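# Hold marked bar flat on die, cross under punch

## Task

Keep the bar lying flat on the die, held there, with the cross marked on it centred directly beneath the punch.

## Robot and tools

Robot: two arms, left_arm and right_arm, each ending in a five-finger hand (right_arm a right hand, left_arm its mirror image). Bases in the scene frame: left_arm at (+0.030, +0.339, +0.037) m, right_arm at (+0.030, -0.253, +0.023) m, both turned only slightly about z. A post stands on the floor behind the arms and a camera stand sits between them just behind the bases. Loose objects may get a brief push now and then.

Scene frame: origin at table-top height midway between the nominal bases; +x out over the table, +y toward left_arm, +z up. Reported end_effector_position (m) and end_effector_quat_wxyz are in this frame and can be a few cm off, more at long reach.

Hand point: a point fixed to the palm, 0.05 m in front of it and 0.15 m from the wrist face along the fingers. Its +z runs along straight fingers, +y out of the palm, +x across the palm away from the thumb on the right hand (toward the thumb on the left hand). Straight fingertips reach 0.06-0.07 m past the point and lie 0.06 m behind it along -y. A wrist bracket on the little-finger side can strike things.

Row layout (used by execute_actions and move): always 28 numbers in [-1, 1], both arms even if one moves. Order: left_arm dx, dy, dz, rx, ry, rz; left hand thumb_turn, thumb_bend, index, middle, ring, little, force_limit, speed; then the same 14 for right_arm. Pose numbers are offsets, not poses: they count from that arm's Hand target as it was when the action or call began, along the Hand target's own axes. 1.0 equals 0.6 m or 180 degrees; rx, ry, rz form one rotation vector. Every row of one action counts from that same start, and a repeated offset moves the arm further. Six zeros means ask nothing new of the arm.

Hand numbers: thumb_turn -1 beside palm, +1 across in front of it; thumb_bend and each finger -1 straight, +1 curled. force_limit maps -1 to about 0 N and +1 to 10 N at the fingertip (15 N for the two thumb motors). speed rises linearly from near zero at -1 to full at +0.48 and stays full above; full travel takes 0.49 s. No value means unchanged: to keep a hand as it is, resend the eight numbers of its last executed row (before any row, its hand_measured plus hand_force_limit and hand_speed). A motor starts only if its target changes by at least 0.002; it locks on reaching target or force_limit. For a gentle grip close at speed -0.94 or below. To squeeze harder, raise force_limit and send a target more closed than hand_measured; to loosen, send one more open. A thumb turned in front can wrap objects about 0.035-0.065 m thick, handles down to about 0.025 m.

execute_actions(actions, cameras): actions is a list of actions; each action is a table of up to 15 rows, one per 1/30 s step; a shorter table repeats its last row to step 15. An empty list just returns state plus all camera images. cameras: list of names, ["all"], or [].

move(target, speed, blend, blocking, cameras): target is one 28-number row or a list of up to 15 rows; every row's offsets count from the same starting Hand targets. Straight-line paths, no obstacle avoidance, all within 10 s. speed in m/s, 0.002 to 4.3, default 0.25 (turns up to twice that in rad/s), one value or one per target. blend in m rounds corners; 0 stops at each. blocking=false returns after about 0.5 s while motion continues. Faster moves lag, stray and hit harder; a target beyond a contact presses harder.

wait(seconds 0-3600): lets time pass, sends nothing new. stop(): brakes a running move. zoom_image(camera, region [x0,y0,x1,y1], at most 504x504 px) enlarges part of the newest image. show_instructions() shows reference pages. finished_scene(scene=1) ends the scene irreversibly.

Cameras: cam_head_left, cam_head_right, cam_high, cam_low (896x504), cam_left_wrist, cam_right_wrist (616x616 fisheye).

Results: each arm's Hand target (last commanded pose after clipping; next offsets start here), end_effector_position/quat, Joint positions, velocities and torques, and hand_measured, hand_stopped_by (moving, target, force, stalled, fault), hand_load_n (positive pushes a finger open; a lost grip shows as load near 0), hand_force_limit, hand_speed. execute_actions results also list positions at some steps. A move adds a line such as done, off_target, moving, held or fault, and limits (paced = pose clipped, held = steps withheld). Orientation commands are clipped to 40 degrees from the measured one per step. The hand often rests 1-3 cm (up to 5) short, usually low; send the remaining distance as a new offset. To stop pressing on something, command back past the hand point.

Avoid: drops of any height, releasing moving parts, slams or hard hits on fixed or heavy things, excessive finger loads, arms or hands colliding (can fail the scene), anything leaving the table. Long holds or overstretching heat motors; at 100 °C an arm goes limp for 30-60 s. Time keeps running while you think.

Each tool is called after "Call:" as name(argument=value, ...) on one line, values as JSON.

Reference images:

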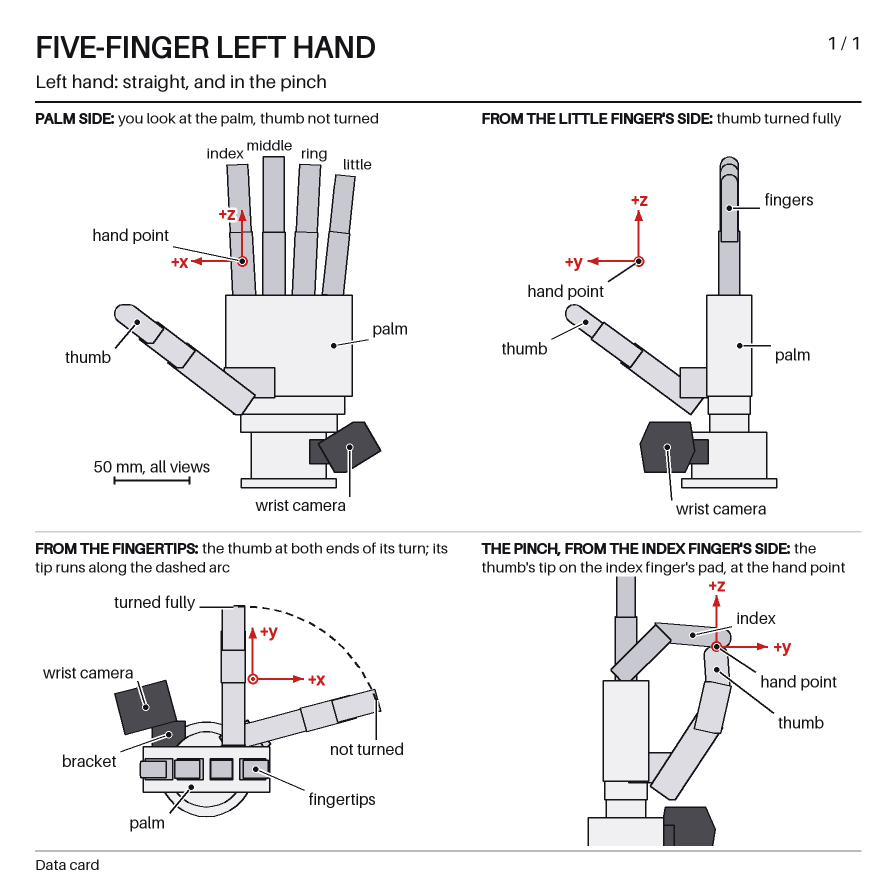

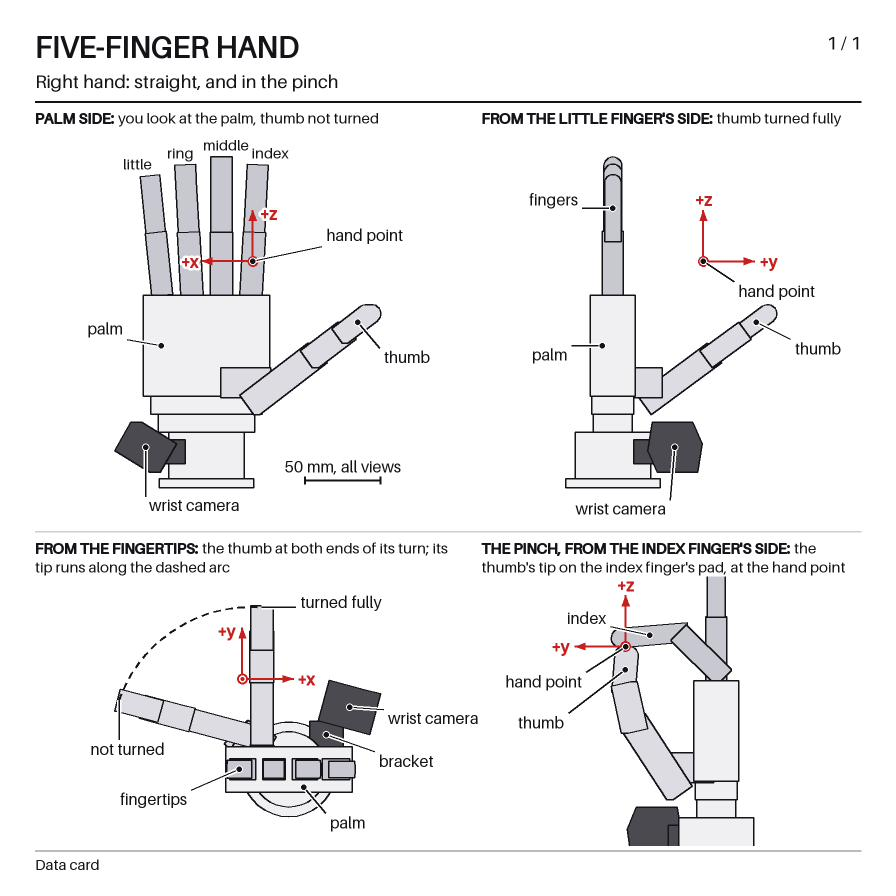

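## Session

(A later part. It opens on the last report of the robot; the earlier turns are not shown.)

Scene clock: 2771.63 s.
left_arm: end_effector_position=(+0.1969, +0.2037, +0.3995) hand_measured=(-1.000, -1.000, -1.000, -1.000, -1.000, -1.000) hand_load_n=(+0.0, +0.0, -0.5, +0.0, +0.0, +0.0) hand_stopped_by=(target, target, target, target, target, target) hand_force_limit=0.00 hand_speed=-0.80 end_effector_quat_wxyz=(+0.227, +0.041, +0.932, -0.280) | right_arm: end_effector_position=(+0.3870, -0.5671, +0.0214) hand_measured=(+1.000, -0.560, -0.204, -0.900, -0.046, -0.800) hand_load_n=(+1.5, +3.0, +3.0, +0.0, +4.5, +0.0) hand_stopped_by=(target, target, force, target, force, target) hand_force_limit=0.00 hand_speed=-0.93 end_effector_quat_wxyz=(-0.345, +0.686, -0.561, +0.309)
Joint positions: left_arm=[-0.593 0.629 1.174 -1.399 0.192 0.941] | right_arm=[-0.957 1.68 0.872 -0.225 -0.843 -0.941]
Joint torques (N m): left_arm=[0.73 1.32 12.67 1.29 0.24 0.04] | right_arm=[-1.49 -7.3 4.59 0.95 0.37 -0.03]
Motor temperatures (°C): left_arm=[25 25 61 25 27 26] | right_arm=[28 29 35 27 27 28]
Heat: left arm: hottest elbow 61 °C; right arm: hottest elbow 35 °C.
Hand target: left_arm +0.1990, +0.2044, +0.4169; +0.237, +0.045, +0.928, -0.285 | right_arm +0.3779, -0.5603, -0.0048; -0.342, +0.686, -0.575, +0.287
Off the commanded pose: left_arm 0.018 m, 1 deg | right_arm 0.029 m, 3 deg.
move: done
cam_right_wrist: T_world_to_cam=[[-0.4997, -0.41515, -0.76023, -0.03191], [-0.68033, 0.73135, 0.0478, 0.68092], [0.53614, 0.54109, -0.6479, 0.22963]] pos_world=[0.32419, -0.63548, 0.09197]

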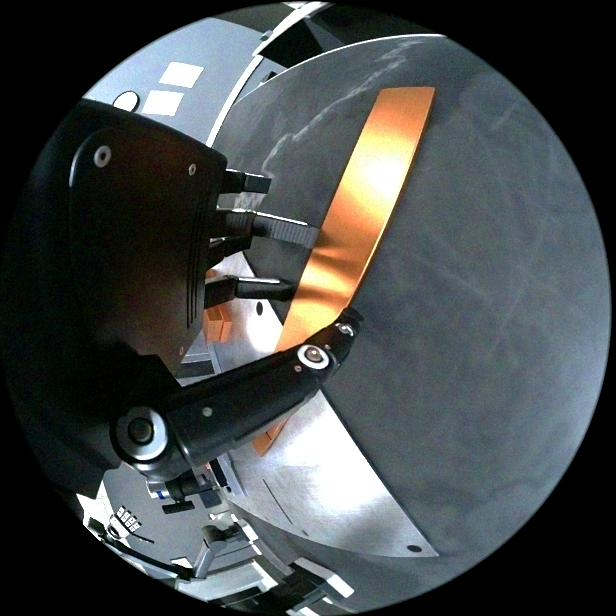

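Call:
move(target=[0, 0, 0, 0, 0, 0, -1, -1, -1, -1, -1, -1, 0, -0.8, 0.0, -0.0135, -0.0098, 0, 0, 0, 1, -0.56, 0.15, -0.9, 0.12, -0.8, 0.0, -0.93], speed=0.04)

Call:
move(target=[0, 0, 0, 0, 0, 0, -1, -1, -1, -1, -1, -1, 0, -0.8, 0, 0, 0, 0, 0, 0, 1, -0.56, 0.2, -0.9, 0.12, -0.8, 0.2, -0.93])

Call:
move(target=[0, 0, 0, 0, 0, 0, -1, -1, -1, -1, -1, -1, 0, -0.8, 0, 0, 0, 0, 0, 0, 1, -0.3, 0.25, -0.9, 0.2, -0.8, 0.5, -0.94], cameras=["cam_right_wrist"])

Call:
zoom_image(camera="cam_right_wrist", region=[240, 180, 440, 380])

Scene clock: 2784.27 s.
left_arm: end_effector_position=(+0.1969, +0.2037, +0.3995) hand_measured=(-1.000, -1.000, -1.000, -1.000, -1.000, -1.000) hand_load_n=(-0.5, +0.0, +0.0, +0.0, +0.0, +0.0) hand_stopped_by=(target, target, target, target, target, target) hand_force_limit=0.00 hand_speed=-0.80 end_effector_quat_wxyz=(+0.227, +0.041, +0.932, -0.280) | right_arm: end_effector_position=(+0.3868, -0.5669, +0.0213) hand_measured=(+1.000, -0.560, -0.204, -0.900, -0.046, -0.800) hand_load_n=(+1.0, +3.0, +3.5, +0.0, +5.0, +0.0) hand_stopped_by=(target, target, force, target, force, target) hand_force_limit=0.00 hand_speed=-0.93 end_effector_quat_wxyz=(-0.345, +0.686, -0.561, +0.308)
Joint positions: left_arm=[-0.593 0.629 1.174 -1.399 0.192 0.941] | right_arm=[-0.957 1.68 0.872 -0.226 -0.843 -0.941]
Joint torques (N m): left_arm=[0.73 1.26 12.67 1.29 0.24 0.04] | right_arm=[-1.96 -9.23 5.09 -0.05 0.34 -0.06]
Motor temperatures (°C): left_arm=[25 25 61 25 27 26] | right_arm=[28 29 35 27 27 28]
Heat: left arm: hottest elbow 61 °C; right arm: hottest elbow 35 °C.
Hand target: left_arm +0.1990, +0.2044, +0.4169; +0.237, +0.045, +0.928, -0.285 | right_arm +0.3781, -0.5603, +0.0052; -0.342, +0.686, -0.575, +0.287
Off the commanded pose: left_arm 0.018 m, 1 deg | right_arm 0.020 m, 3 deg.
move: off_target (right_arm)

Scene clock: 2785.30 s.
left_arm: end_effector_position=(+0.1969, +0.2037, +0.3995) hand_measured=(-1.000, -1.000, -1.000, -1.000, -1.000, -1.000) hand_load_n=(+0.0, +0.0, +0.0, +0.0, +0.0, +0.0) hand_stopped_by=(target, target, target, target, target, target) hand_force_limit=0.00 hand_speed=-0.80 end_effector_quat_wxyz=(+0.227, +0.041, +0.932, -0.280) | right_arm: end_effector_position=(+0.3867, -0.5668, +0.0212) hand_measured=(+1.000, -0.560, -0.054, -0.900, -0.046, -0.800) hand_load_n=(+0.5, +3.5, +7.0, +0.5, +4.0, +0.0) hand_stopped_by=(target, target, force, target, force, target) hand_force_limit=0.20 hand_speed=-0.93 end_effector_quat_wxyz=(-0.345, +0.686, -0.562, +0.308)
Joint positions: left_arm=[-0.593 0.629 1.174 -1.399 0.192 0.941] | right_arm=[-0.957 1.68 0.872 -0.227 -0.843 -0.941]
Joint torques (N m): left_arm=[0.73 1.32 12.67 1.29 0.24 0.04] | right_arm=[-1.96 -9.29 5.15 0.1 0.32 -0.08]
Motor temperatures (°C): left_arm=[25 25 61 25 27 26] | right_arm=[28 29 35 27 27 28]
Heat: left arm: hottest elbow 61 °C; right arm: hottest elbow 35 °C.
Hand target: left_arm +0.1990, +0.2044, +0.4169; +0.237, +0.045, +0.928, -0.285 | right_arm +0.3781, -0.5603, +0.0052; -0.342, +0.686, -0.575, +0.287
Off the commanded pose: left_arm 0.018 m, 1 deg | right_arm 0.019 m, 3 deg.
move: done

Scene clock: 2785.90 s.
left_arm: end_effector_position=(+0.1969, +0.2037, +0.3995) hand_measured=(-1.000, -1.000, -1.000, -1.000, -1.000, -1.000) hand_load_n=(+0.0, +0.0, +0.0, +0.0, +0.0, +0.0) hand_stopped_by=(target, target, target, target, target, target) hand_force_limit=0.00 hand_speed=-0.80 end_effector_quat_wxyz=(+0.227, +0.041, +0.932, -0.280) | right_arm: end_effector_position=(+0.3867, -0.5667, +0.0211) hand_measured=(+1.000, -0.534, -0.050, -0.900, -0.030, -0.800) hand_load_n=(+1.5, +10.5, +8.0, +0.0, +9.0, +0.0) hand_stopped_by=(target, force, force, target, force, target) hand_force_limit=0.50 hand_speed=-0.94 end_effector_quat_wxyz=(-0.345, +0.686, -0.562, +0.308)
Joint positions: left_arm=[-0.593 0.629 1.174 -1.399 0.192 0.941] | right_arm=[-0.956 1.68 0.872 -0.227 -0.842 -0.941]
Joint torques (N m): left_arm=[0.73 1.26 12.67 1.29 0.25 0.04] | right_arm=[-1.79 -8.7 5.14 -0.1 0.3 -0.13]
Motor temperatures (°C): left_arm=[25 25 61 25 27 26] | right_arm=[28 29 35 27 27 28]
Heat: left arm: hottest elbow 61 °C; right arm: hottest elbow 35 °C.
Hand target: left_arm +0.1990, +0.2044, +0.4169; +0.237, +0.045, +0.928, -0.285 | right_arm +0.3781, -0.5602, +0.0052; -0.342, +0.686, -0.575, +0.287
Off the commanded pose: left_arm 0.018 m, 1 deg | right_arm 0.019 m, 3 deg.
move: done
cam_right_wrist: T_world_to_cam=[[-0.50134, -0.41402, -0.75977, -0.03078], [-0.68013, 0.73137, 0.05024, 0.68037], [0.53487, 0.54192, -0.64825, 0.23036]] pos_world=[0.32409, -0.63518, 0.09177]

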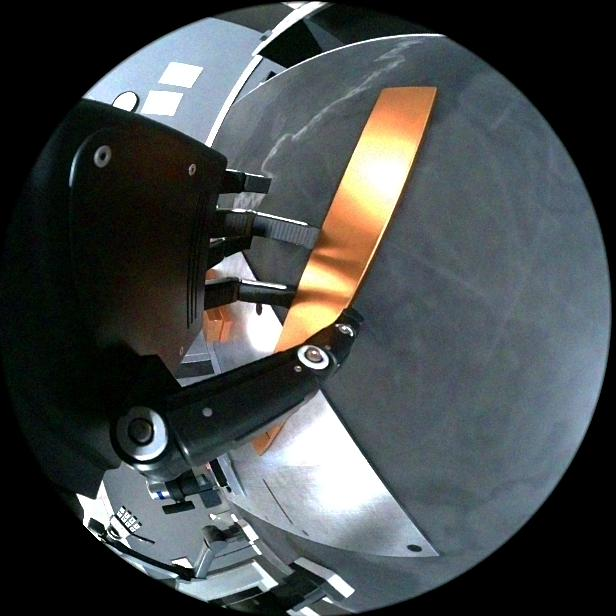

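Scaled by 2.520 from the camera's image (finer frame: 880x880).

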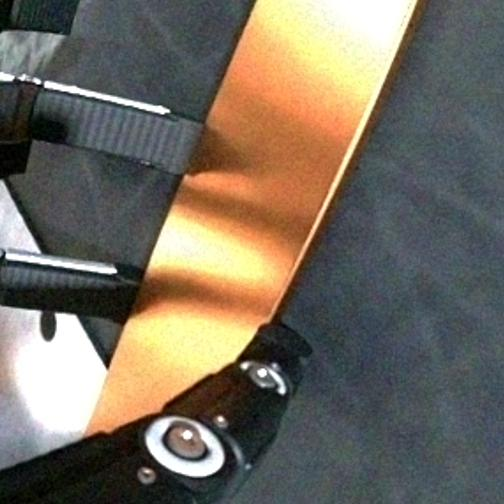

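Call:
move(target=[0, 0, 0, 0, 0, 0, -1, -1, -1, -1, -1, -1, 0, -0.8, 0, 0, 0, 0, 0, 0, 1, -0.25, 0.3, -0.9, 0.25, -0.8, 0.9, -0.95])

Call:
move(target=[0, 0, 0, 0, 0, 0, -1, -1, -1, -1, -1, -1, 0, -0.8, 0.0132, -0.0313, -0.0082, 0.0114, 0.0052, -0.0097, 1, -0.25, 0.3, -0.9, 0.25, -0.8, 0.9, -0.95], speed=0.03, cameras=["cam_right_wrist"])

Call:
zoom_image(camera="cam_right_wrist", region=[240, 180, 440, 380])

Scene clock: 2808.90 s.
left_arm: end_effector_position=(+0.1969, +0.2037, +0.3995) hand_measured=(-1.000, -1.000, -1.000, -1.000, -1.000, -1.000) hand_load_n=(+0.0, +0.0, +0.0, +0.0, +0.0, +0.0) hand_stopped_by=(target, target, target, target, target, target) hand_force_limit=0.00 hand_speed=-0.80 end_effector_quat_wxyz=(+0.227, +0.041, +0.932, -0.280) | right_arm: end_effector_position=(+0.3867, -0.5667, +0.0211) hand_measured=(+1.000, -0.524, -0.042, -0.900, -0.028, -0.800) hand_load_n=(+1.5, +13.5, +11.0, +0.0, +10.5, +0.0) hand_stopped_by=(target, force, force, target, force, target) hand_force_limit=0.90 hand_speed=-0.95 end_effector_quat_wxyz=(-0.345, +0.686, -0.562, +0.308)
Joint positions: left_arm=[-0.593 0.629 1.174 -1.399 0.192 0.941] | right_arm=[-0.956 1.68 0.872 -0.227 -0.842 -0.941]
Joint torques (N m): left_arm=[0.73 1.26 12.67 1.29 0.24 0.04] | right_arm=[-0.67 -8.76 5.24 0.05 0.32 -0.06]
Motor temperatures (°C): left_arm=[25 25 61 25 27 26] | right_arm=[28 29 35 27 27 28]
Heat: left arm: hottest elbow 61 °C; right arm: hottest elbow 35 °C.
Hand target: left_arm +0.1990, +0.2044, +0.4169; +0.237, +0.045, +0.928, -0.285 | right_arm +0.3781, -0.5602, +0.0052; -0.342, +0.686, -0.575, +0.287
Off the commanded pose: left_arm 0.018 m, 1 deg | right_arm 0.019 m, 3 deg.
move: done

Scene clock: 2809.97 s.
left_arm: end_effector_position=(+0.1969, +0.2037, +0.3995) hand_measured=(-1.000, -1.000, -1.000, -1.000, -1.000, -1.000) hand_load_n=(+0.0, +0.0, +0.0, -0.5, -0.5, +0.0) hand_stopped_by=(target, target, target, target, target, target) hand_force_limit=0.00 hand_speed=-0.80 end_effector_quat_wxyz=(+0.227, +0.041, +0.932, -0.280) | right_arm: end_effector_position=(+0.3871, -0.5662, +0.0219) hand_measured=(+1.000, -0.524, -0.042, -0.900, -0.028, -0.800) hand_load_n=(+1.5, +13.5, +11.5, +0.0, +10.0, +0.0) hand_stopped_by=(target, force, force, target, force, target) hand_force_limit=0.90 hand_speed=-0.95 end_effector_quat_wxyz=(-0.347, +0.686, -0.560, +0.308)
Joint positions: left_arm=[-0.593 0.629 1.174 -1.399 0.192 0.941] | right_arm=[-0.956 1.679 0.872 -0.227 -0.846 -0.941]
Joint torques (N m): left_arm=[0.73 1.26 12.67 1.29 0.24 0.04] | right_arm=[-1.96 -10.46 5.85 0.73 -0.28 0]
Motor temperatures (°C): left_arm=[25 25 61 25 27 26] | right_arm=[28 29 35 27 27 28]
Heat: left arm: hottest elbow 61 °C; right arm: hottest elbow 35 °C.
Hand target: left_arm +0.1990, +0.2044, +0.4169; +0.237, +0.045, +0.928, -0.285 | right_arm +0.3868, -0.5667, +0.0231; -0.345, +0.686, -0.562, +0.308
Off the commanded pose: left_arm 0.018 m, 1 deg | right_arm 0.001 m, 0 deg.
move: done
cam_right_wrist: T_world_to_cam=[[-0.49789, -0.41405, -0.76202, -0.03105], [-0.68181, 0.72989, 0.04889, 0.68006], [0.53595, 0.5439, -0.6457, 0.23103]] pos_world=[0.32439, -0.63488, 0.09227]

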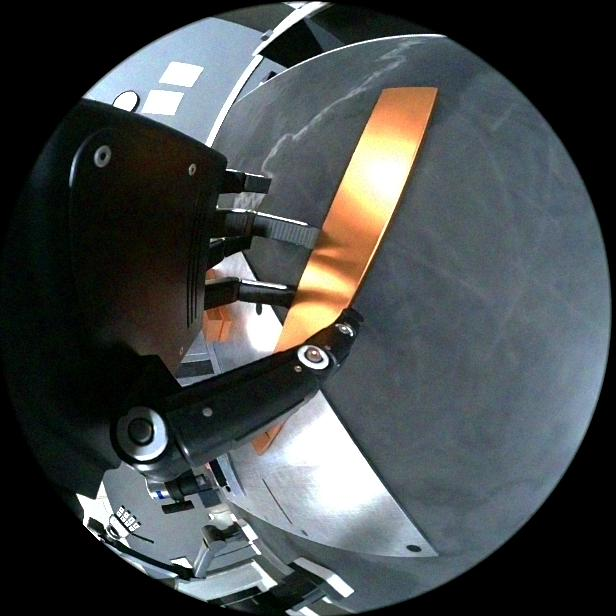

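Scaled by 2.520 from the camera's image (finer frame: 880x880).

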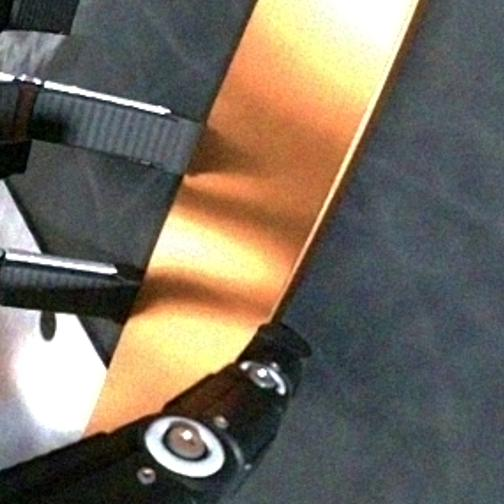

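Call:
execute_actions(actions=[], cameras=["cam_right_wrist","cam_high"])

Scene clock: 2856.90 s.
left_arm: end_effector_position=(+0.1969, +0.2037, +0.3995) hand_measured=(-1.000, -1.000, -1.000, -1.000, -1.000, -1.000) hand_load_n=(+0.0, +0.0, +0.0, +0.0, +0.0, +0.0) hand_stopped_by=(target, target, target, target, target, target) hand_force_limit=0.00 hand_speed=-0.80 end_effector_quat_wxyz=(+0.227, +0.041, +0.932, -0.280) | right_arm: end_effector_position=(+0.3871, -0.5662, +0.0219) hand_measured=(+1.000, -0.524, -0.042, -0.900, -0.028, -0.800) hand_load_n=(+1.5, +13.5, +11.5, +0.0, +10.0, +0.0) hand_stopped_by=(target, force, force, target, force, target) hand_force_limit=0.90 hand_speed=-0.95 end_effector_quat_wxyz=(-0.347, +0.686, -0.560, +0.308)
Joint positions: left_arm=[-0.593 0.629 1.174 -1.399 0.192 0.941] | right_arm=[-0.956 1.679 0.872 -0.227 -0.846 -0.941]
Joint velocities: within noise
Joint torques (N m): left_arm=[0.73 1.32 12.67 1.29 0.24 0.04] | right_arm=[-2.14 -11.16 5.6 1.03 -0.32 0.07]
Motor temperatures (°C): left_arm=[25 25 61 25 27 26] | right_arm=[28 29 36 27 27 28]
Heat: left arm: hottest elbow 61 °C; right arm: hottest elbow 36 °C.
Hand target: left_arm +0.1990, +0.2044, +0.4169; +0.237, +0.045, +0.928, -0.285 | right_arm +0.3868, -0.5667, +0.0231; -0.345, +0.686, -0.562, +0.308
Off the commanded pose: left_arm 0.018 m, 1 deg | right_arm 0.001 m, 0 deg.
camera_calibration:
cam_right_wrist: T_world_to_cam=[[-0.49789, -0.41405, -0.76202, -0.03105], [-0.68181, 0.72989, 0.04889, 0.68006], [0.53595, 0.5439, -0.6457, 0.23103]] pos_world=[0.32439, -0.63488, 0.09227]
Images, in order (width x height): cam_high 896x504, cam_right_wrist 616x616.

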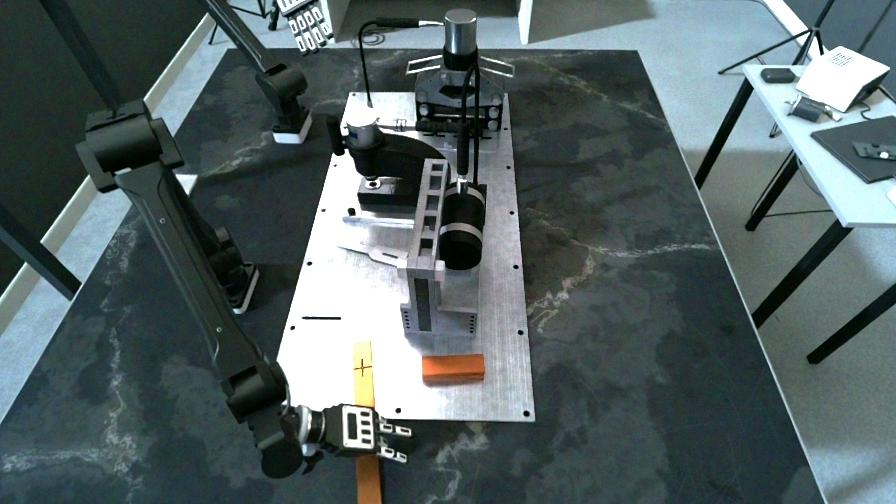

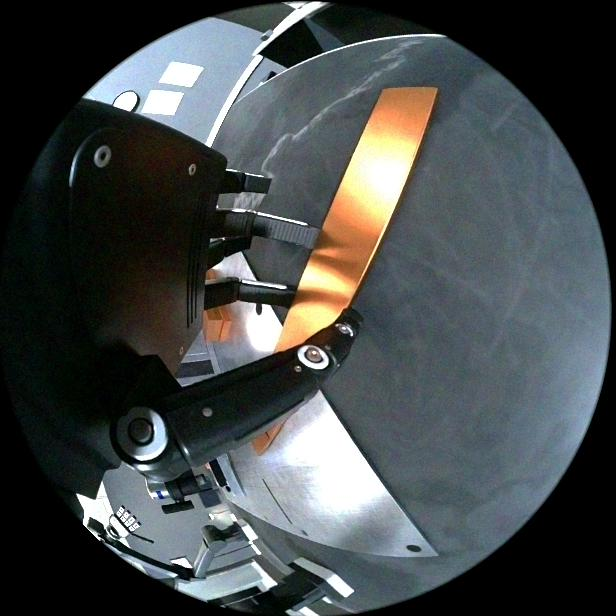

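Call:
zoom_image(camera="cam_right_wrist", region=[240, 180, 400, 400])

Call:
execute_actions(actions=[[[0,0,0,0,0,0,-1,-1,-1,-1,-1,-1,0,-0.8,0.0001,-0.0042,-0.0028,0,0,0,1,-0.24,0.31,-0.9,0.26,-0.8,0.9,-0.95]]])

Scaled by 2.291 from the camera's image (finer frame: 880x880).

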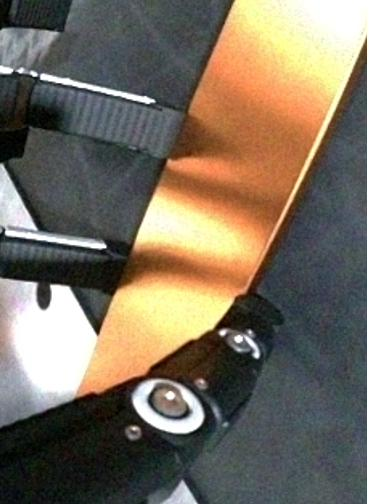

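Scene clock: 2865.03 s.
left_arm: end_effector_position=(+0.1969, +0.2037, +0.3995) hand_measured=(-1.000, -1.000, -1.000, -1.000, -1.000, -1.000) hand_load_n=(+0.0, +0.0, +0.0, +0.0, +0.0, +0.0) hand_stopped_by=(target, target, target, target, target, target) hand_force_limit=0.00 hand_speed=-0.80 end_effector_quat_wxyz=(+0.227, +0.041, +0.932, -0.280) | right_arm: end_effector_position=(+0.3872, -0.5663, +0.0221) hand_measured=(+1.000, -0.522, -0.042, -0.900, -0.028, -0.800) hand_load_n=(+2.0, +13.5, +12.0, +0.0, +10.0, +0.0) hand_stopped_by=(target, force, force, target, force, target) hand_force_limit=0.90 hand_speed=-0.95 end_effector_quat_wxyz=(-0.347, +0.686, -0.560, +0.308)
Joint positions: left_arm=[-0.593 0.629 1.174 -1.399 0.192 0.941] | right_arm=[-0.956 1.679 0.872 -0.227 -0.846 -0.941]
Joint torques (N m): left_arm=[0.73 1.32 12.67 1.29 0.24 0.04] | right_arm=[-1.38 -11.16 6.08 0.54 -0.31 0.01]
Motor temperatures (°C): left_arm=[25 25 61 25 27 26] | right_arm=[28 29 36 27 27 28]
Heat: left arm: hottest elbow 61 °C; right arm: hottest elbow 36 °C.
Hand target: left_arm +0.1990, +0.2044, +0.4169; +0.237, +0.045, +0.928, -0.285 | right_arm +0.3868, -0.5666, +0.0261; -0.345, +0.686, -0.562, +0.308
Off the commanded pose: left_arm 0.018 m, 1 deg | right_arm 0.004 m, 0 deg.
Step readings (end_effector_position of left_arm | right_arm):
0: (+0.1969, +0.2037, +0.3995) | (+0.3871, -0.5662, +0.0219)
1: (+0.1969, +0.2037, +0.3995) | (+0.3871, -0.5662, +0.0219)
2: (+0.1969, +0.2037, +0.3995) | (+0.3872, -0.5663, +0.0221)
4: (+0.1969, +0.2037, +0.3995) | (+0.3872, -0.5663, +0.0221)
8: (+0.1969, +0.2037, +0.3995) | (+0.3872, -0.5663, +0.0221)
15: (+0.1969, +0.2037, +0.3995) | (+0.3872, -0.5663, +0.0221)

Call:
execute_actions(actions=[[[0,0,0,0,0,0,-1,-1,-1,-1,-1,-1,0,-0.8,0.0001,-0.0028,-0.0019,0,0,0,1,-0.22,0.33,-0.9,0.28,-0.8,0.9,-0.95]],[[0,0,0,0,0,0,-1,-1,-1,-1,-1,-1,0,-0.8,0.0001,-0.0028,-0.0019,0,0,0,1,-0.20,0.35,-0.9,0.3,-0.8,0.9,-0.95]]])

Scene clock: 2872.77 s.
left_arm: end_effector_position=(+0.1969, +0.2037, +0.3995) hand_measured=(-1.000, -1.000, -1.000, -1.000, -1.000, -1.000) hand_load_n=(-0.5, -0.5, +0.0, +0.0, +0.0, +0.0) hand_stopped_by=(target, target, target, target, target, target) hand_force_limit=0.00 hand_speed=-0.80 end_effector_quat_wxyz=(+0.227, +0.041, +0.932, -0.280) | right_arm: end_effector_position=(+0.3865, -0.5659, +0.0224) hand_measured=(+1.000, -0.520, -0.044, -0.900, -0.028, -0.800) hand_load_n=(+2.0, +13.5, +12.5, +0.0, +9.5, +0.0) hand_stopped_by=(target, force, force, target, force, target) hand_force_limit=0.90 hand_speed=-0.95 end_effector_quat_wxyz=(-0.346, +0.686, -0.562, +0.307)
Joint positions: left_arm=[-0.593 0.629 1.174 -1.399 0.192 0.941] | right_arm=[-0.956 1.677 0.872 -0.232 -0.844 -0.941]
Joint torques (N m): left_arm=[0.73 1.32 12.67 1.29 0.24 0.04] | right_arm=[-1.85 -11.63 6.26 0.14 -0.39 0.05]
Motor temperatures (°C): left_arm=[25 25 61 25 27 26] | right_arm=[28 29 36 27 27 28]
Heat: left arm: hottest elbow 61 °C; right arm: hottest elbow 36 °C.
Hand target: left_arm +0.1990, +0.2044, +0.4169; +0.237, +0.045, +0.928, -0.285 | right_arm +0.3869, -0.5666, +0.0301; -0.345, +0.686, -0.562, +0.307
Off the commanded pose: left_arm 0.018 m, 1 deg | right_arm 0.008 m, 0 deg.
Step readings (end_effector_position of left_arm | right_arm):
0: (+0.1969, +0.2037, +0.3995) | (+0.3872, -0.5663, +0.0221)
1: (+0.1969, +0.2037, +0.3995) | (+0.3872, -0.5663, +0.0221)
2: (+0.1969, +0.2037, +0.3995) | (+0.3872, -0.5663, +0.0221)
4: (+0.1969, +0.2037, +0.3995) | (+0.3872, -0.5663, +0.0223)
8: (+0.1969, +0.2037, +0.3995) | (+0.3872, -0.5663, +0.0223)
15: (+0.1969, +0.2037, +0.3995) | (+0.3872, -0.5663, +0.0223)
16: (+0.1969, +0.2037, +0.3995) | (+0.3872, -0.5663, +0.0223)
17: (+0.1969, +0.2037, +0.3995) | (+0.3871, -0.5662, +0.0222)
19: (+0.1969, +0.2037, +0.3995) | (+0.3868, -0.5661, +0.0225)
23: (+0.1969, +0.2037, +0.3995) | (+0.3865, -0.5660, +0.0224)
30: (+0.1969, +0.2037, +0.3995) | (+0.3865, -0.5659, +0.0224)

Call:
execute_actions(actions=[[[0,0,0,0,0,0,-1,-1,-1,-1,-1,-1,0,-0.8,0.0001,-0.0042,-0.0028,0,0,0,1,-0.18,0.37,-0.9,0.32,-0.8,0.9,-0.95]]])

Call:
execute_actions(actions=[[[0,0,0,0,0,0,-1,-1,-1,-1,-1,-1,0,-0.8,0.0001,-0.0042,-0.0028,0,0,0,1,-0.16,0.39,-0.9,0.34,-0.8,0.9,-0.95]]])

Scene clock: 2882.00 s.
left_arm: end_effector_position=(+0.1969, +0.2037, +0.3995) hand_measured=(-1.000, -1.000, -1.000, -1.000, -1.000, -1.000) hand_load_n=(+0.0, +0.0, +0.0, +0.0, +0.0, +0.0) hand_stopped_by=(target, target, target, target, target, target) hand_force_limit=0.00 hand_speed=-0.80 end_effector_quat_wxyz=(+0.227, +0.041, +0.932, -0.280) | right_arm: end_effector_position=(+0.3852, -0.5640, +0.0275) hand_measured=(+1.000, -0.268, -0.042, -0.900, -0.024, -0.800) hand_load_n=(+0.0, +0.0, +0.5, +0.0, +0.0, -0.5) hand_stopped_by=(target, moving, force, target, force, target) hand_force_limit=0.90 hand_speed=-0.95 end_effector_quat_wxyz=(-0.347, +0.686, -0.563, +0.305)
Joint positions: left_arm=[-0.593 0.629 1.174 -1.399 0.192 0.941] | right_arm=[-0.956 1.662 0.872 -0.25 -0.844 -0.941]
Joint torques (N m): left_arm=[0.73 1.26 12.67 1.29 0.25 0.04] | right_arm=[-1.32 -10.17 6.54 0.43 -0.45 -0.01]
Motor temperatures (°C): left_arm=[25 25 61 25 27 26] | right_arm=[28 29 36 27 27 28]
Heat: left arm: hottest elbow 61 °C; right arm: hottest elbow 36 °C.
Hand target: left_arm +0.1990, +0.2044, +0.4169; +0.237, +0.045, +0.928, -0.285 | right_arm +0.3869, -0.5665, +0.0332; -0.345, +0.686, -0.562, +0.308
Off the commanded pose: left_arm 0.018 m, 1 deg | right_arm 0.006 m, 0 deg.
not at rest: the robot was still moving 3 seconds after this call's last action.
Step readings (end_effector_position of left_arm | right_arm):
0: (+0.1969, +0.2037, +0.3995) | (+0.3865, -0.5659, +0.0224)
1: (+0.1969, +0.2037, +0.3995) | (+0.3865, -0.5659, +0.0225)
2: (+0.1969, +0.2037, +0.3995) | (+0.3863, -0.5657, +0.0226)
4: (+0.1969, +0.2037, +0.3995) | (+0.3858, -0.5653, +0.0227)
8: (+0.1969, +0.2037, +0.3995) | (+0.3856, -0.5647, +0.0257)
15: (+0.1969, +0.2037, +0.3995) | (+0.3852, -0.5640, +0.0275)

Scene clock: 2884.83 s.
left_arm: end_effector_position=(+0.1969, +0.2037, +0.3995) hand_measured=(-1.000, -1.000, -1.000, -1.000, -1.000, -1.000) hand_load_n=(+0.0, +0.0, +0.0, +0.0, -0.5, +0.0) hand_stopped_by=(target, target, target, target, target, target) hand_force_limit=0.00 hand_speed=-0.80 end_effector_quat_wxyz=(+0.227, +0.041, +0.932, -0.280) | right_arm: end_effector_position=(+0.3841, -0.5625, +0.0281) hand_measured=(+1.000, -0.160, +0.282, -0.900, +0.340, -0.800) hand_load_n=(+0.0, +1.0, +10.5, +0.0, +0.0, +0.0) hand_stopped_by=(target, target, force, target, target, target) hand_force_limit=0.90 hand_speed=-0.95 end_effector_quat_wxyz=(-0.347, +0.685, -0.564, +0.302)
Joint positions: left_arm=[-0.593 0.629 1.174 -1.399 0.192 0.941] | right_arm=[-0.956 1.659 0.872 -0.261 -0.843 -0.941]
Joint torques (N m): left_arm=[0.73 1.32 12.67 1.29 0.25 0.04] | right_arm=[-1.67 -11.34 6.65 0.65 -0.46 0.1]
Motor temperatures (°C): left_arm=[25 25 61 25 27 26] | right_arm=[28 30 36 27 27 28]
Heat: left arm: hottest elbow 61 °C; right arm: hottest elbow 36 °C.
Hand target: left_arm +0.1990, +0.2044, +0.4169; +0.237, +0.045, +0.928, -0.285 | right_arm +0.3870, -0.5665, +0.0363; -0.345, +0.686, -0.562, +0.308
Off the commanded pose: left_arm 0.018 m, 1 deg | right_arm 0.010 m, 1 deg.
Step readings (end_effector_position of left_arm | right_arm):
0: (+0.1969, +0.2037, +0.3995) | (+0.3852, -0.5640, +0.0275)
1: (+0.1969, +0.2037, +0.3995) | (+0.3852, -0.5640, +0.0275)
2: (+0.1969, +0.2037, +0.3995) | (+0.3851, -0.5638, +0.0274)
4: (+0.1969, +0.2037, +0.3995) | (+0.3849, -0.5635, +0.0273)
8: (+0.1969, +0.2037, +0.3995) | (+0.3851, -0.5631, +0.0279)
15: (+0.1969, +0.2037, +0.3995) | (+0.3850, -0.5629, +0.0288)

Call:
execute_actions(actions=[[[0,0,0,0,0,0,-1,-1,-1,-1,-1,-1,0,-0.8,0.0,0.0,0.0,0,0,0,1,-0.56,-0.3,-0.9,-0.3,-0.8,0.9,-0.5]]], cameras=["cam_right_wrist"])

Call:
zoom_image(camera="cam_right_wrist", region=[220, 160, 420, 420])

Scene clock: 3219.83 s.
left_arm: end_effector_position=(+0.1969, +0.2037, +0.3995) hand_measured=(-1.000, -1.000, -1.000, -1.000, -1.000, -1.000) hand_load_n=(+0.0, +0.0, +0.0, +0.0, +0.0, +0.0) hand_stopped_by=(target, target, target, target, target, target) hand_force_limit=0.00 hand_speed=-0.80 end_effector_quat_wxyz=(+0.227, +0.041, +0.932, -0.280) | right_arm: end_effector_position=(+0.3841, -0.5630, +0.0293) hand_measured=(+1.000, -0.560, -0.300, -0.900, -0.300, -0.800) hand_load_n=(+0.0, +0.0, +0.0, +0.0, +0.0, +0.0) hand_stopped_by=(target, target, target, target, target, target) hand_force_limit=0.90 hand_speed=-0.50 end_effector_quat_wxyz=(-0.347, +0.685, -0.564, +0.304)
Joint positions: left_arm=[-0.593 0.629 1.174 -1.399 0.192 0.941] | right_arm=[-0.957 1.656 0.872 -0.261 -0.842 -0.941]
Joint torques (N m): left_arm=[0.73 1.32 12.67 1.29 0.24 0.04] | right_arm=[-1.55 -10.58 6.65 0.57 -0.43 -0.04]
Motor temperatures (°C): left_arm=[25 25 62 25 27 26] | right_arm=[28 31 37 26 27 28]
Heat: left arm: hottest elbow 62 °C; right arm: hottest elbow 37 °C.
Hand target: left_arm +0.1990, +0.2044, +0.4169; +0.237, +0.045, +0.928, -0.285 | right_arm +0.3869, -0.5666, +0.0362; -0.345, +0.686, -0.562, +0.308
Off the commanded pose: left_arm 0.018 m, 1 deg | right_arm 0.008 m, 1 deg.
Step readings (end_effector_position of left_arm | right_arm):
0: (+0.1969, +0.2037, +0.3995) | (+0.3841, -0.5625, +0.0281)
1: (+0.1969, +0.2037, +0.3995) | (+0.3841, -0.5625, +0.0281)
2: (+0.1969, +0.2037, +0.3995) | (+0.3841, -0.5625, +0.0281)
4: (+0.1969, +0.2037, +0.3995) | (+0.3841, -0.5625, +0.0281)
8: (+0.1969, +0.2037, +0.3995) | (+0.3841, -0.5624, +0.0282)
15: (+0.1969, +0.2037, +0.3995) | (+0.3841, -0.5630, +0.0293)
cam_right_wrist: T_world_to_cam=[[-0.50535, -0.40747, -0.76065, -0.01901], [-0.67969, 0.73105, 0.05994, 0.67489], [0.53165, 0.5473, -0.64639, 0.23929]] pos_world=[0.32189, -0.63209, 0.09976]

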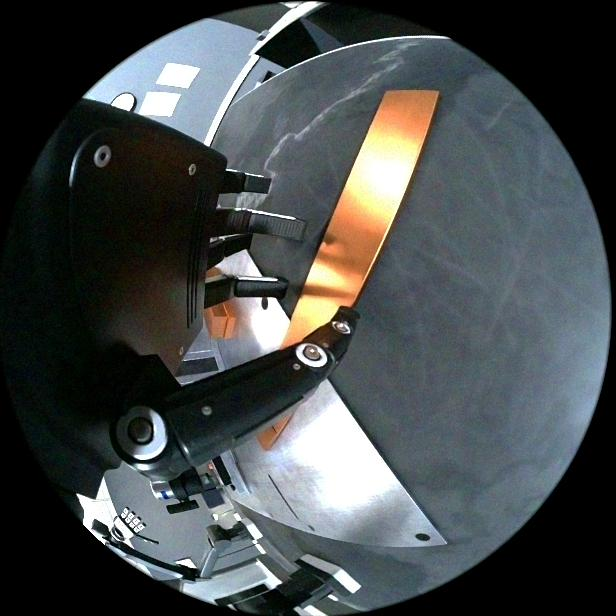

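Scaled by 1.938 from the camera's image (finer frame: 880x880).

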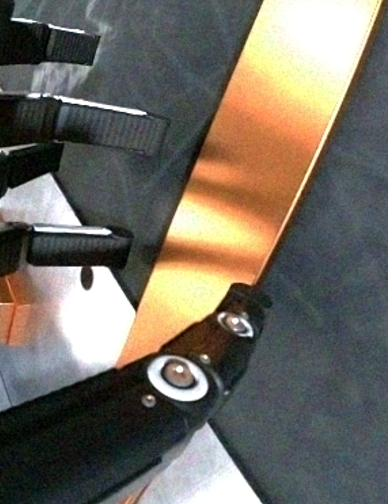

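Call:
move(target=[0,0,0,0,0,0,-1,-1,-1,-1,-1,-1,0,-0.8,-0.0005,0.0221,0.0149,0,0,0,1,-0.56,-0.3,-0.9,-0.3,-0.8,0.9,-0.5], speed=0.03)

Scene clock: 3232.37 s.
left_arm: end_effector_position=(+0.1969, +0.2037, +0.3995) hand_measured=(-1.000, -1.000, -1.000, -1.000, -1.000, -1.000) hand_load_n=(-0.5, +0.0, +0.0, +0.0, +0.0, +0.0) hand_stopped_by=(target, target, target, target, target, target) hand_force_limit=0.00 hand_speed=-0.80 end_effector_quat_wxyz=(+0.227, +0.041, +0.932, -0.280) | right_arm: end_effector_position=(+0.3859, -0.5658, +0.0260) hand_measured=(+1.000, -0.560, -0.300, -0.900, -0.300, -0.800) hand_load_n=(+0.0, +0.0, +0.0, +0.0, +0.0, +0.0) hand_stopped_by=(target, target, target, target, target, target) hand_force_limit=0.90 hand_speed=-0.50 end_effector_quat_wxyz=(-0.345, +0.686, -0.562, +0.308)
Joint positions: left_arm=[-0.593 0.629 1.174 -1.399 0.192 0.941] | right_arm=[-0.957 1.667 0.872 -0.24 -0.842 -0.941]
Joint torques (N m): left_arm=[0.73 1.32 12.67 1.29 0.24 0.04] | right_arm=[-1.73 -8.64 5.83 1.62 -0.39 0.03]
Motor temperatures (°C): left_arm=[25 25 62 25 27 26] | right_arm=[28 31 37 26 27 28]
Heat: left arm: hottest elbow 62 °C; right arm: hottest elbow 37 °C.
Hand target: left_arm +0.1990, +0.2044, +0.4169; +0.237, +0.045, +0.928, -0.285 | right_arm +0.3867, -0.5668, +0.0202; -0.345, +0.686, -0.562, +0.308
Off the commanded pose: left_arm 0.018 m, 1 deg | right_arm 0.006 m, 0 deg.
move: done

Call:
move(target=[0,0,0,0,0,0,-1,-1,-1,-1,-1,-1,0,-0.8,-0.0002,0.0083,0.0056,0,0,0,1,-0.56,-0.3,-0.9,-0.3,-0.8,0.9,-0.5], speed=0.03)

Scene clock: 3238.83 s.
left_arm: end_effector_position=(+0.1969, +0.2037, +0.3995) hand_measured=(-1.000, -1.000, -1.000, -1.000, -1.000, -1.000) hand_load_n=(+0.0, -0.5, +0.0, +0.0, +0.0, -0.5) hand_stopped_by=(target, target, target, target, target, target) hand_force_limit=0.00 hand_speed=-0.80 end_effector_quat_wxyz=(+0.227, +0.041, +0.932, -0.280) | right_arm: end_effector_position=(+0.3870, -0.5679, +0.0231) hand_measured=(+1.000, -0.560, -0.300, -0.900, -0.300, -0.800) hand_load_n=(+0.0, +1.0, +0.0, +0.0, +0.0, +0.0) hand_stopped_by=(target, target, target, target, target, target) hand_force_limit=0.90 hand_speed=-0.50 end_effector_quat_wxyz=(-0.344, +0.687, -0.561, +0.310)
Joint positions: left_arm=[-0.593 0.629 1.174 -1.399 0.192 0.941] | right_arm=[-0.957 1.675 0.872 -0.225 -0.841 -0.941]
Joint torques (N m): left_arm=[0.73 1.32 12.67 1.29 0.24 0.04] | right_arm=[-2.08 -9.58 5.41 1.7 -0.56 0.02]
Motor temperatures (°C): left_arm=[25 25 62 25 27 26] | right_arm=[28 31 37 27 27 28]
Heat: left arm: hottest elbow 62 °C; right arm: hottest elbow 37 °C.
Hand target: left_arm +0.1990, +0.2044, +0.4169; +0.237, +0.045, +0.928, -0.285 | right_arm +0.3866, -0.5671, +0.0143; -0.345, +0.686, -0.562, +0.308
Off the commanded pose: left_arm 0.018 m, 1 deg | right_arm 0.009 m, 0 deg.
move: done

Call:
move(target=[0,0,0,0,0,0,-1,-1,-1,-1,-1,-1,0,-0.8,-0.0002,0.0083,0.0056,0,0,0,1,-0.56,-0.3,-0.9,-0.3,-0.8,0.9,-0.5], speed=0.03)

Scene clock: 3243.33 s.
left_arm: end_effector_position=(+0.1969, +0.2037, +0.3995) hand_measured=(-1.000, -1.000, -1.000, -1.000, -1.000, -1.000) hand_load_n=(+0.0, -0.5, +0.0, +0.0, +0.0, +0.0) hand_stopped_by=(target, target, target, target, target, target) hand_force_limit=0.00 hand_speed=-0.80 end_effector_quat_wxyz=(+0.227, +0.041, +0.932, -0.280) | right_arm: end_effector_position=(+0.3886, -0.5693, +0.0222) hand_measured=(+1.000, -0.560, -0.300, -0.900, -0.300, -0.800) hand_load_n=(+0.5, +1.0, -1.0, +0.0, +0.0, -0.5) hand_stopped_by=(target, target, target, target, target, target) hand_force_limit=0.90 hand_speed=-0.50 end_effector_quat_wxyz=(-0.344, +0.687, -0.558, +0.314)
Joint positions: left_arm=[-0.593 0.629 1.174 -1.399 0.192 0.941] | right_arm=[-0.957 1.68 0.872 -0.212 -0.844 -0.941]
Joint torques (N m): left_arm=[0.73 1.26 12.67 1.29 0.24 0.04] | right_arm=[-1.85 -8.06 5.2 2.07 -0.37 -0.03]
Motor temperatures (°C): left_arm=[25 25 62 25 27 26] | right_arm=[28 31 37 27 27 28]
Heat: left arm: hottest elbow 62 °C; right arm: hottest elbow 37 °C.
Hand target: left_arm +0.1990, +0.2044, +0.4169; +0.237, +0.045, +0.928, -0.285 | right_arm +0.3865, -0.5671, +0.0082; -0.345, +0.686, -0.562, +0.308
Off the commanded pose: left_arm 0.018 m, 1 deg | right_arm 0.014 m, 1 deg.
move: off_target (right_arm)

Call:
move(target=[[0,0,0,0,0,0,-1,-1,-1,-1,-1,-1,0,-0.8,0.002,-0.0719,-0.0485,0,0,0,1,-0.56,-0.3,-0.9,-0.3,-0.8,0.9,-0.5],[0,0,0,0,0,0,-1,-1,-1,-1,-1,-1,0,-0.8,-0.0003,-0.0152,-0.0103,0,0,0,1,-0.56,-0.3,-0.9,-0.3,-0.8,0.9,-0.5]], speed=0.1)

Scene clock: 3256.83 s.
left_arm: end_effector_position=(+0.1969, +0.2037, +0.3995) hand_measured=(-1.000, -1.000, -1.000, -1.000, -1.000, -1.000) hand_load_n=(+0.0, -0.5, -0.5, +0.0, +0.0, +0.0) hand_stopped_by=(target, target, target, target, target, target) hand_force_limit=0.00 hand_speed=-0.80 end_effector_quat_wxyz=(+0.227, +0.041, +0.932, -0.280) | right_arm: end_effector_position=(+0.3859, -0.5658, +0.0228) hand_measured=(+1.000, -0.560, -0.300, -0.900, -0.300, -0.800) hand_load_n=(+0.0, +0.0, +0.0, +0.0, +0.0, +0.0) hand_stopped_by=(target, target, target, target, target, target) hand_force_limit=0.90 hand_speed=-0.50 end_effector_quat_wxyz=(-0.346, +0.686, -0.563, +0.306)
Joint positions: left_arm=[-0.593 0.629 1.174 -1.399 0.192 0.941] | right_arm=[-0.957 1.675 0.872 -0.235 -0.842 -0.94]
Joint torques (N m): left_arm=[0.73 1.32 12.68 1.29 0.24 0.04] | right_arm=[-1.79 -10.17 5.56 1.51 -0.42 0]
Motor temperatures (°C): left_arm=[25 25 62 25 27 26] | right_arm=[28 30 37 27 27 28]
Heat: left arm: hottest elbow 62 °C; right arm: hottest elbow 37 °C.
Hand target: left_arm +0.1990, +0.2044, +0.4169; +0.237, +0.045, +0.928, -0.285 | right_arm +0.3866, -0.5665, +0.0193; -0.345, +0.686, -0.562, +0.308
Off the commanded pose: left_arm 0.018 m, 1 deg | right_arm 0.004 m, 0 deg.
move: done

Call:
execute_actions(actions=[[[0,0,0,0,0,0,-1,-1,-1,-1,-1,-1,0,-0.8,-0.0001,0.0035,0.0023,0,0,0,1,-0.56,-0.3,-0.9,-0.3,-0.8,0.9,-0.9]]])

Scene clock: 3262.17 s.
left_arm: end_effector_position=(+0.1969, +0.2037, +0.3995) hand_measured=(-1.000, -1.000, -1.000, -1.000, -1.000, -1.000) hand_load_n=(+0.0, +0.0, +0.0, +0.0, -0.5, +0.0) hand_stopped_by=(target, target, target, target, target, target) hand_force_limit=0.00 hand_speed=-0.80 end_effector_quat_wxyz=(+0.227, +0.041, +0.932, -0.280) | right_arm: end_effector_position=(+0.3868, -0.5671, +0.0233) hand_measured=(+1.000, -0.560, -0.300, -0.900, -0.300, -0.800) hand_load_n=(+0.0, +0.0, +0.0, +0.0, +0.0, +0.0) hand_stopped_by=(target, target, target, target, target, target) hand_force_limit=0.90 hand_speed=-0.90 end_effector_quat_wxyz=(-0.345, +0.686, -0.561, +0.309)
Joint positions: left_arm=[-0.593 0.629 1.174 -1.399 0.192 0.941] | right_arm=[-0.957 1.675 0.872 -0.229 -0.842 -0.94]
Joint torques (N m): left_arm=[0.73 1.32 12.67 1.29 0.24 0.04] | right_arm=[-1.55 -9.23 5.31 1.77 -0.45 0.05]
Motor temperatures (°C): left_arm=[25 25 62 25 27 26] | right_arm=[28 30 37 27 27 28]
Heat: left arm: hottest elbow 62 °C; right arm: hottest elbow 37 °C.
Hand target: left_arm +0.1990, +0.2044, +0.4169; +0.237, +0.045, +0.928, -0.285 | right_arm +0.3865, -0.5665, +0.0167; -0.345, +0.686, -0.562, +0.308
Off the commanded pose: left_arm 0.018 m, 1 deg | right_arm 0.007 m, 0 deg.
Step readings (end_effector_position of left_arm | right_arm):
0: (+0.1969, +0.2037, +0.3995) | (+0.3859, -0.5658, +0.0228)
1: (+0.1969, +0.2037, +0.3995) | (+0.3859, -0.5658, +0.0228)
2: (+0.1969, +0.2037, +0.3995) | (+0.3861, -0.5660, +0.0229)
4: (+0.1969, +0.2037, +0.3995) | (+0.3865, -0.5666, +0.0231)
8: (+0.1969, +0.2037, +0.3995) | (+0.3867, -0.5670, +0.0232)
15: (+0.1969, +0.2037, +0.3995) | (+0.3868, -0.5671, +0.0233)

Call:
execute_actions(actions=[[[0,0,0,0,0,0,-1,-1,-1,-1,-1,-1,0,-0.8,-0.0001,0.0035,0.0023,0,0,0,1,-0.56,-0.3,-0.9,-0.3,-0.8,0.9,-0.92]]])

Scene clock: 3267.73 s.
left_arm: end_effector_position=(+0.1969, +0.2037, +0.3995) hand_measured=(-1.000, -1.000, -1.000, -1.000, -1.000, -1.000) hand_load_n=(+0.0, +0.0, +0.0, +0.0, +0.0, +0.0) hand_stopped_by=(target, target, target, target, target, target) hand_force_limit=0.00 hand_speed=-0.80 end_effector_quat_wxyz=(+0.227, +0.041, +0.932, -0.280) | right_arm: end_effector_position=(+0.3875, -0.5680, +0.0225) hand_measured=(+1.000, -0.560, -0.300, -0.900, -0.300, -0.800) hand_load_n=(+0.0, +0.5, +0.0, +0.0, +0.0, +0.0) hand_stopped_by=(target, target, target, target, target, target) hand_force_limit=0.90 hand_speed=-0.92 end_effector_quat_wxyz=(-0.344, +0.686, -0.560, +0.311)
Joint positions: left_arm=[-0.593 0.629 1.174 -1.399 0.192 0.941] | right_arm=[-0.957 1.678 0.872 -0.222 -0.842 -0.94]
Joint torques (N m): left_arm=[0.73 1.32 12.67 1.29 0.24 0.04] | right_arm=[-1.32 -9.47 5.26 1.65 -0.43 0.06]
Motor temperatures (°C): left_arm=[25 25 62 25 27 26] | right_arm=[28 30 36 27 27 28]
Heat: left arm: hottest elbow 62 °C; right arm: hottest elbow 36 °C.
Hand target: left_arm +0.1990, +0.2044, +0.4169; +0.237, +0.045, +0.928, -0.285 | right_arm +0.3865, -0.5666, +0.0143; -0.345, +0.686, -0.562, +0.308
Off the commanded pose: left_arm 0.018 m, 1 deg | right_arm 0.008 m, 0 deg.
Step readings (end_effector_position of left_arm | right_arm):
0: (+0.1969, +0.2037, +0.3995) | (+0.3868, -0.5671, +0.0233)
1: (+0.1969, +0.2037, +0.3995) | (+0.3868, -0.5671, +0.0233)
2: (+0.1969, +0.2037, +0.3995) | (+0.3869, -0.5673, +0.0233)
4: (+0.1969, +0.2037, +0.3995) | (+0.3872, -0.5677, +0.0232)
8: (+0.1969, +0.2037, +0.3995) | (+0.3874, -0.5679, +0.0226)
15: (+0.1969, +0.2037, +0.3995) | (+0.3875, -0.5680, +0.0225)

Call:
execute_actions(actions=[[[0,0,0,0,0,0,-1,-1,-1,-1,-1,-1,0,-0.8,-0.0001,0.0035,0.0023,0.004,0,0,1,-0.56,-0.3,-0.9,-0.3,-0.8,0.9,-0.94]]])

Scene clock: 3278.77 s.
left_arm: end_effector_position=(+0.1969, +0.2037, +0.3995) hand_measured=(-1.000, -1.000, -1.000, -1.000, -1.000, -1.000) hand_load_n=(+0.0, +0.0, +0.0, +0.0, +0.0, +0.0) hand_stopped_by=(target, target, target, target, target, target) hand_force_limit=0.00 hand_speed=-0.80 end_effector_quat_wxyz=(+0.227, +0.041, +0.932, -0.280) | right_arm: end_effector_position=(+0.3885, -0.5674, +0.0219) hand_measured=(+1.000, -0.560, -0.300, -0.900, -0.300, -0.800) hand_load_n=(+0.0, +1.0, +0.0, +0.0, +0.0, +0.0) hand_stopped_by=(target, target, target, target, target, target) hand_force_limit=0.90 hand_speed=-0.94 end_effector_quat_wxyz=(-0.347, +0.686, -0.556, +0.315)
Joint positions: left_arm=[-0.593 0.629 1.174 -1.399 0.192 0.941] | right_arm=[-0.957 1.679 0.866 -0.204 -0.852 -0.94]
Joint torques (N m): left_arm=[0.73 1.32 12.67 1.29 0.24 0.04] | right_arm=[-2.26 -8.53 5.22 1.87 -0.58 0.03]
Motor temperatures (°C): left_arm=[25 25 62 25 27 26] | right_arm=[28 30 36 27 27 28]
Heat: left arm: hottest elbow 62 °C; right arm: hottest elbow 36 °C.
Hand target: left_arm +0.1990, +0.2044, +0.4169; +0.237, +0.045, +0.928, -0.285 | right_arm +0.3864, -0.5665, +0.0116; -0.349, +0.684, -0.561, +0.311
Off the commanded pose: left_arm 0.018 m, 1 deg | right_arm 0.010 m, 1 deg.
Step readings (end_effector_position of left_arm | right_arm):
0: (+0.1969, +0.2037, +0.3995) | (+0.3875, -0.5680, +0.0225)
1: (+0.1969, +0.2037, +0.3995) | (+0.3875, -0.5681, +0.0226)
2: (+0.1969, +0.2037, +0.3995) | (+0.3878, -0.5681, +0.0225)
4: (+0.1969, +0.2037, +0.3995) | (+0.3883, -0.5675, +0.0221)
8: (+0.1969, +0.2037, +0.3995) | (+0.3885, -0.5675, +0.0220)
15: (+0.1969, +0.2037, +0.3995) | (+0.3886, -0.5675, +0.0220)

Call:
execute_actions(actions=[[[0,0,0,0,0,0,-1,-1,-1,-1,-1,-1,0,-0.8,-0.0001,0.0017,0.0012,-0.009,0,0,1,-0.56,-0.3,-0.9,-0.3,-0.8,0.9,-0.95]],[[0,0,0,0,0,0,-1,-1,-1,-1,-1,-1,0,-0.8,0,0,0,0,0,0,1,-0.25,0.3,-0.9,0.25,-0.8,0.0,-0.95]]])

Call:
wait(seconds=5)

Scene clock: 3294.80 s.
left_arm: end_effector_position=(+0.1969, +0.2037, +0.3995) hand_measured=(-1.000, -1.000, -1.000, -1.000, -1.000, -1.000) hand_load_n=(+0.0, +0.0, +0.0, +0.0, +0.0, +0.0) hand_stopped_by=(target, target, target, target, target, target) hand_force_limit=0.00 hand_speed=-0.80 end_effector_quat_wxyz=(+0.227, +0.041, +0.932, -0.280) | right_arm: end_effector_position=(+0.3877, -0.5683, +0.0213) hand_measured=(+1.000, -0.312, -0.236, -0.900, -0.146, -0.800) hand_load_n=(+0.0, +0.0, +2.0, +0.0, +0.0, +0.0) hand_stopped_by=(target, moving, force, target, force, target) hand_force_limit=0.00 hand_speed=-0.95 end_effector_quat_wxyz=(-0.343, +0.686, -0.559, +0.314)
Joint positions: left_arm=[-0.593 0.629 1.174 -1.399 0.192 0.941] | right_arm=[-0.956 1.678 0.866 -0.206 -0.841 -0.937]
Joint torques (N m): left_arm=[0.73 1.32 12.68 1.29 0.25 0.04] | right_arm=[-1.67 -8.82 6.2 0.7 0.11 -0.06]
Motor temperatures (°C): left_arm=[25 25 62 25 27 26] | right_arm=[28 30 36 27 27 28]
Heat: left arm: hottest elbow 62 °C; right arm: hottest elbow 36 °C.
Hand target: left_arm +0.1990, +0.2044, +0.4169; +0.237, +0.045, +0.928, -0.285 | right_arm +0.3864, -0.5664, +0.0104; -0.339, +0.688, -0.565, +0.303
Off the commanded pose: left_arm 0.018 m, 1 deg | right_arm 0.011 m, 2 deg.
not at rest: the robot was still moving 3 seconds after this call's last action.
Step readings (end_effector_position of left_arm | right_arm):
0: (+0.1969, +0.2037, +0.3995) | (+0.3885, -0.5674, +0.0219)
1: (+0.1969, +0.2037, +0.3995) | (+0.3885, -0.5675, +0.0218)
2: (+0.1969, +0.2037, +0.3995) | (+0.3883, -0.5678, +0.0215)
4: (+0.1969, +0.2037, +0.3995) | (+0.3878, -0.5681, +0.0211)
8: (+0.1969, +0.2037, +0.3995) | (+0.3876, -0.5681, +0.0210)
15: (+0.1969, +0.2037, +0.3995) | (+0.3876, -0.5680, +0.0210)
16: (+0.1969, +0.2037, +0.3995) | (+0.3876, -0.5680, +0.0210)
17: (+0.1969, +0.2037, +0.3995) | (+0.3876, -0.5680, +0.0210)
19: (+0.1969, +0.2037, +0.3995) | (+0.3876, -0.5680, +0.0210)
23: (+0.1969, +0.2037, +0.3995) | (+0.3876, -0.5678, +0.0209)
30: (+0.1969, +0.2037, +0.3995) | (+0.3875, -0.5679, +0.0208)

Scene clock: 3299.80 s.
left_arm: end_effector_position=(+0.1969, +0.2037, +0.3995) hand_measured=(-1.000, -1.000, -1.000, -1.000, -1.000, -1.000) hand_load_n=(+0.0, +0.0, +0.0, +0.0, +0.0, +0.0) hand_stopped_by=(target, target, target, target, target, target) hand_force_limit=0.00 hand_speed=-0.80 end_effector_quat_wxyz=(+0.227, +0.041, +0.932, -0.280) | right_arm: end_effector_position=(+0.3877, -0.5683, +0.0213) hand_measured=(+1.000, -0.250, -0.236, -0.900, -0.146, -0.800) hand_load_n=(+0.0, +0.0, +1.5, +0.0, +0.5, +0.0) hand_stopped_by=(target, target, force, target, force, target) hand_force_limit=0.00 hand_speed=-0.95 end_effector_quat_wxyz=(-0.343, +0.686, -0.559, +0.314)
Joint positions: left_arm=[-0.593 0.629 1.174 -1.399 0.192 0.941] | right_arm=[-0.956 1.678 0.866 -0.206 -0.841 -0.937]
Joint torques (N m): left_arm=[0.73 1.32 12.67 1.29 0.25 0.04] | right_arm=[-1.26 -8.7 5.85 0.65 0.11 -0.05]
Motor temperatures (°C): left_arm=[25 25 62 25 27 26] | right_arm=[28 30 36 27 27 28]
Heat: left arm: hottest elbow 62 °C; right arm: hottest elbow 36 °C.
Hand target: left_arm +0.1990, +0.2044, +0.4169; +0.237, +0.045, +0.928, -0.285 | right_arm +0.3864, -0.5664, +0.0104; -0.339, +0.688, -0.565, +0.303
Off the commanded pose: left_arm 0.018 m, 1 deg | right_arm 0.011 m, 2 deg.
wait: 5.00 s; at rest by 0.93 s

Call:
execute_actions(actions=[], cameras=["cam_right_wrist"])

Call:
zoom_image(camera="cam_right_wrist", region=[220, 160, 420, 420])

Scene clock: 3305.90 s.
left_arm: end_effector_position=(+0.1969, +0.2037, +0.3995) hand_measured=(-1.000, -1.000, -1.000, -1.000, -1.000, -1.000) hand_load_n=(+0.0, +0.0, +0.0, +0.0, +0.0, +0.0) hand_stopped_by=(target, target, target, target, target, target) hand_force_limit=0.00 hand_speed=-0.80 end_effector_quat_wxyz=(+0.227, +0.041, +0.932, -0.280) | right_arm: end_effector_position=(+0.3877, -0.5683, +0.0213) hand_measured=(+1.000, -0.250, -0.236, -0.900, -0.146, -0.800) hand_load_n=(+0.0, +0.0, +1.5, +0.0, +0.5, +0.0) hand_stopped_by=(target, target, force, target, force, target) hand_force_limit=0.00 hand_speed=-0.95 end_effector_quat_wxyz=(-0.343, +0.686, -0.559, +0.314)
Joint positions: left_arm=[-0.593 0.629 1.174 -1.399 0.192 0.941] | right_arm=[-0.956 1.678 0.866 -0.206 -0.841 -0.937]
Joint velocities: within noise
Joint torques (N m): left_arm=[0.73 1.32 12.67 1.29 0.24 0.04] | right_arm=[-1.79 -9 5.9 0.91 0.06 -0.01]
Motor temperatures (°C): left_arm=[25 25 62 25 27 26] | right_arm=[28 30 36 27 27 28]
Heat: left arm: hottest elbow 62 °C; right arm: hottest elbow 36 °C.
Hand target: left_arm +0.1990, +0.2044, +0.4169; +0.237, +0.045, +0.928, -0.285 | right_arm +0.3864, -0.5664, +0.0104; -0.339, +0.688, -0.565, +0.303
Off the commanded pose: left_arm 0.018 m, 1 deg | right_arm 0.011 m, 2 deg.
camera_calibration:
cam_right_wrist: T_world_to_cam=[[-0.49628, -0.42198, -0.7587, -0.0373], [-0.67871, 0.73352, 0.03598, 0.68306], [0.54135, 0.53279, -0.65044, 0.22315]] pos_world=[0.32428, -0.63568, 0.09227]
Images, in order (width x height): cam_right_wrist 616x616.

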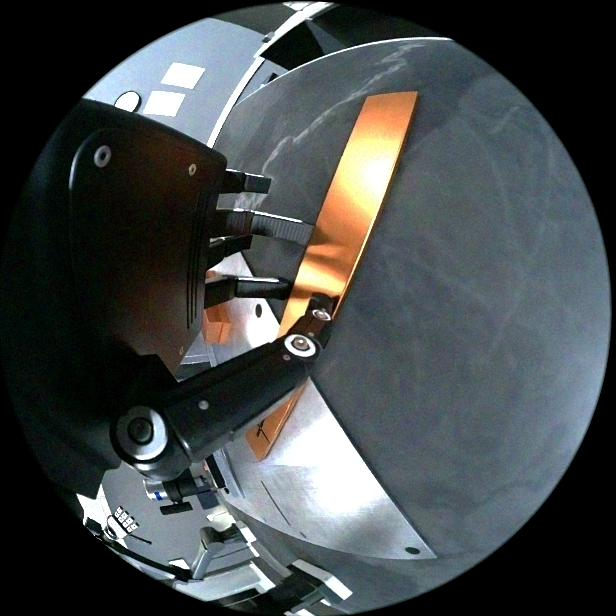

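Scaled by 1.938 from the camera's image (finer frame: 880x880).

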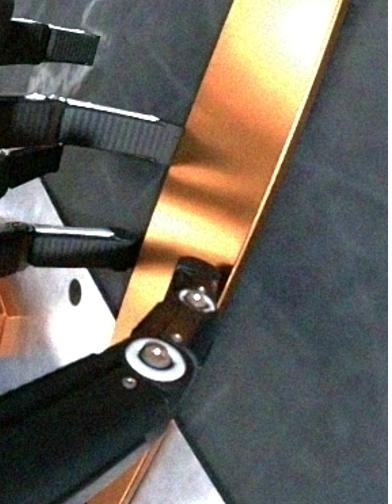

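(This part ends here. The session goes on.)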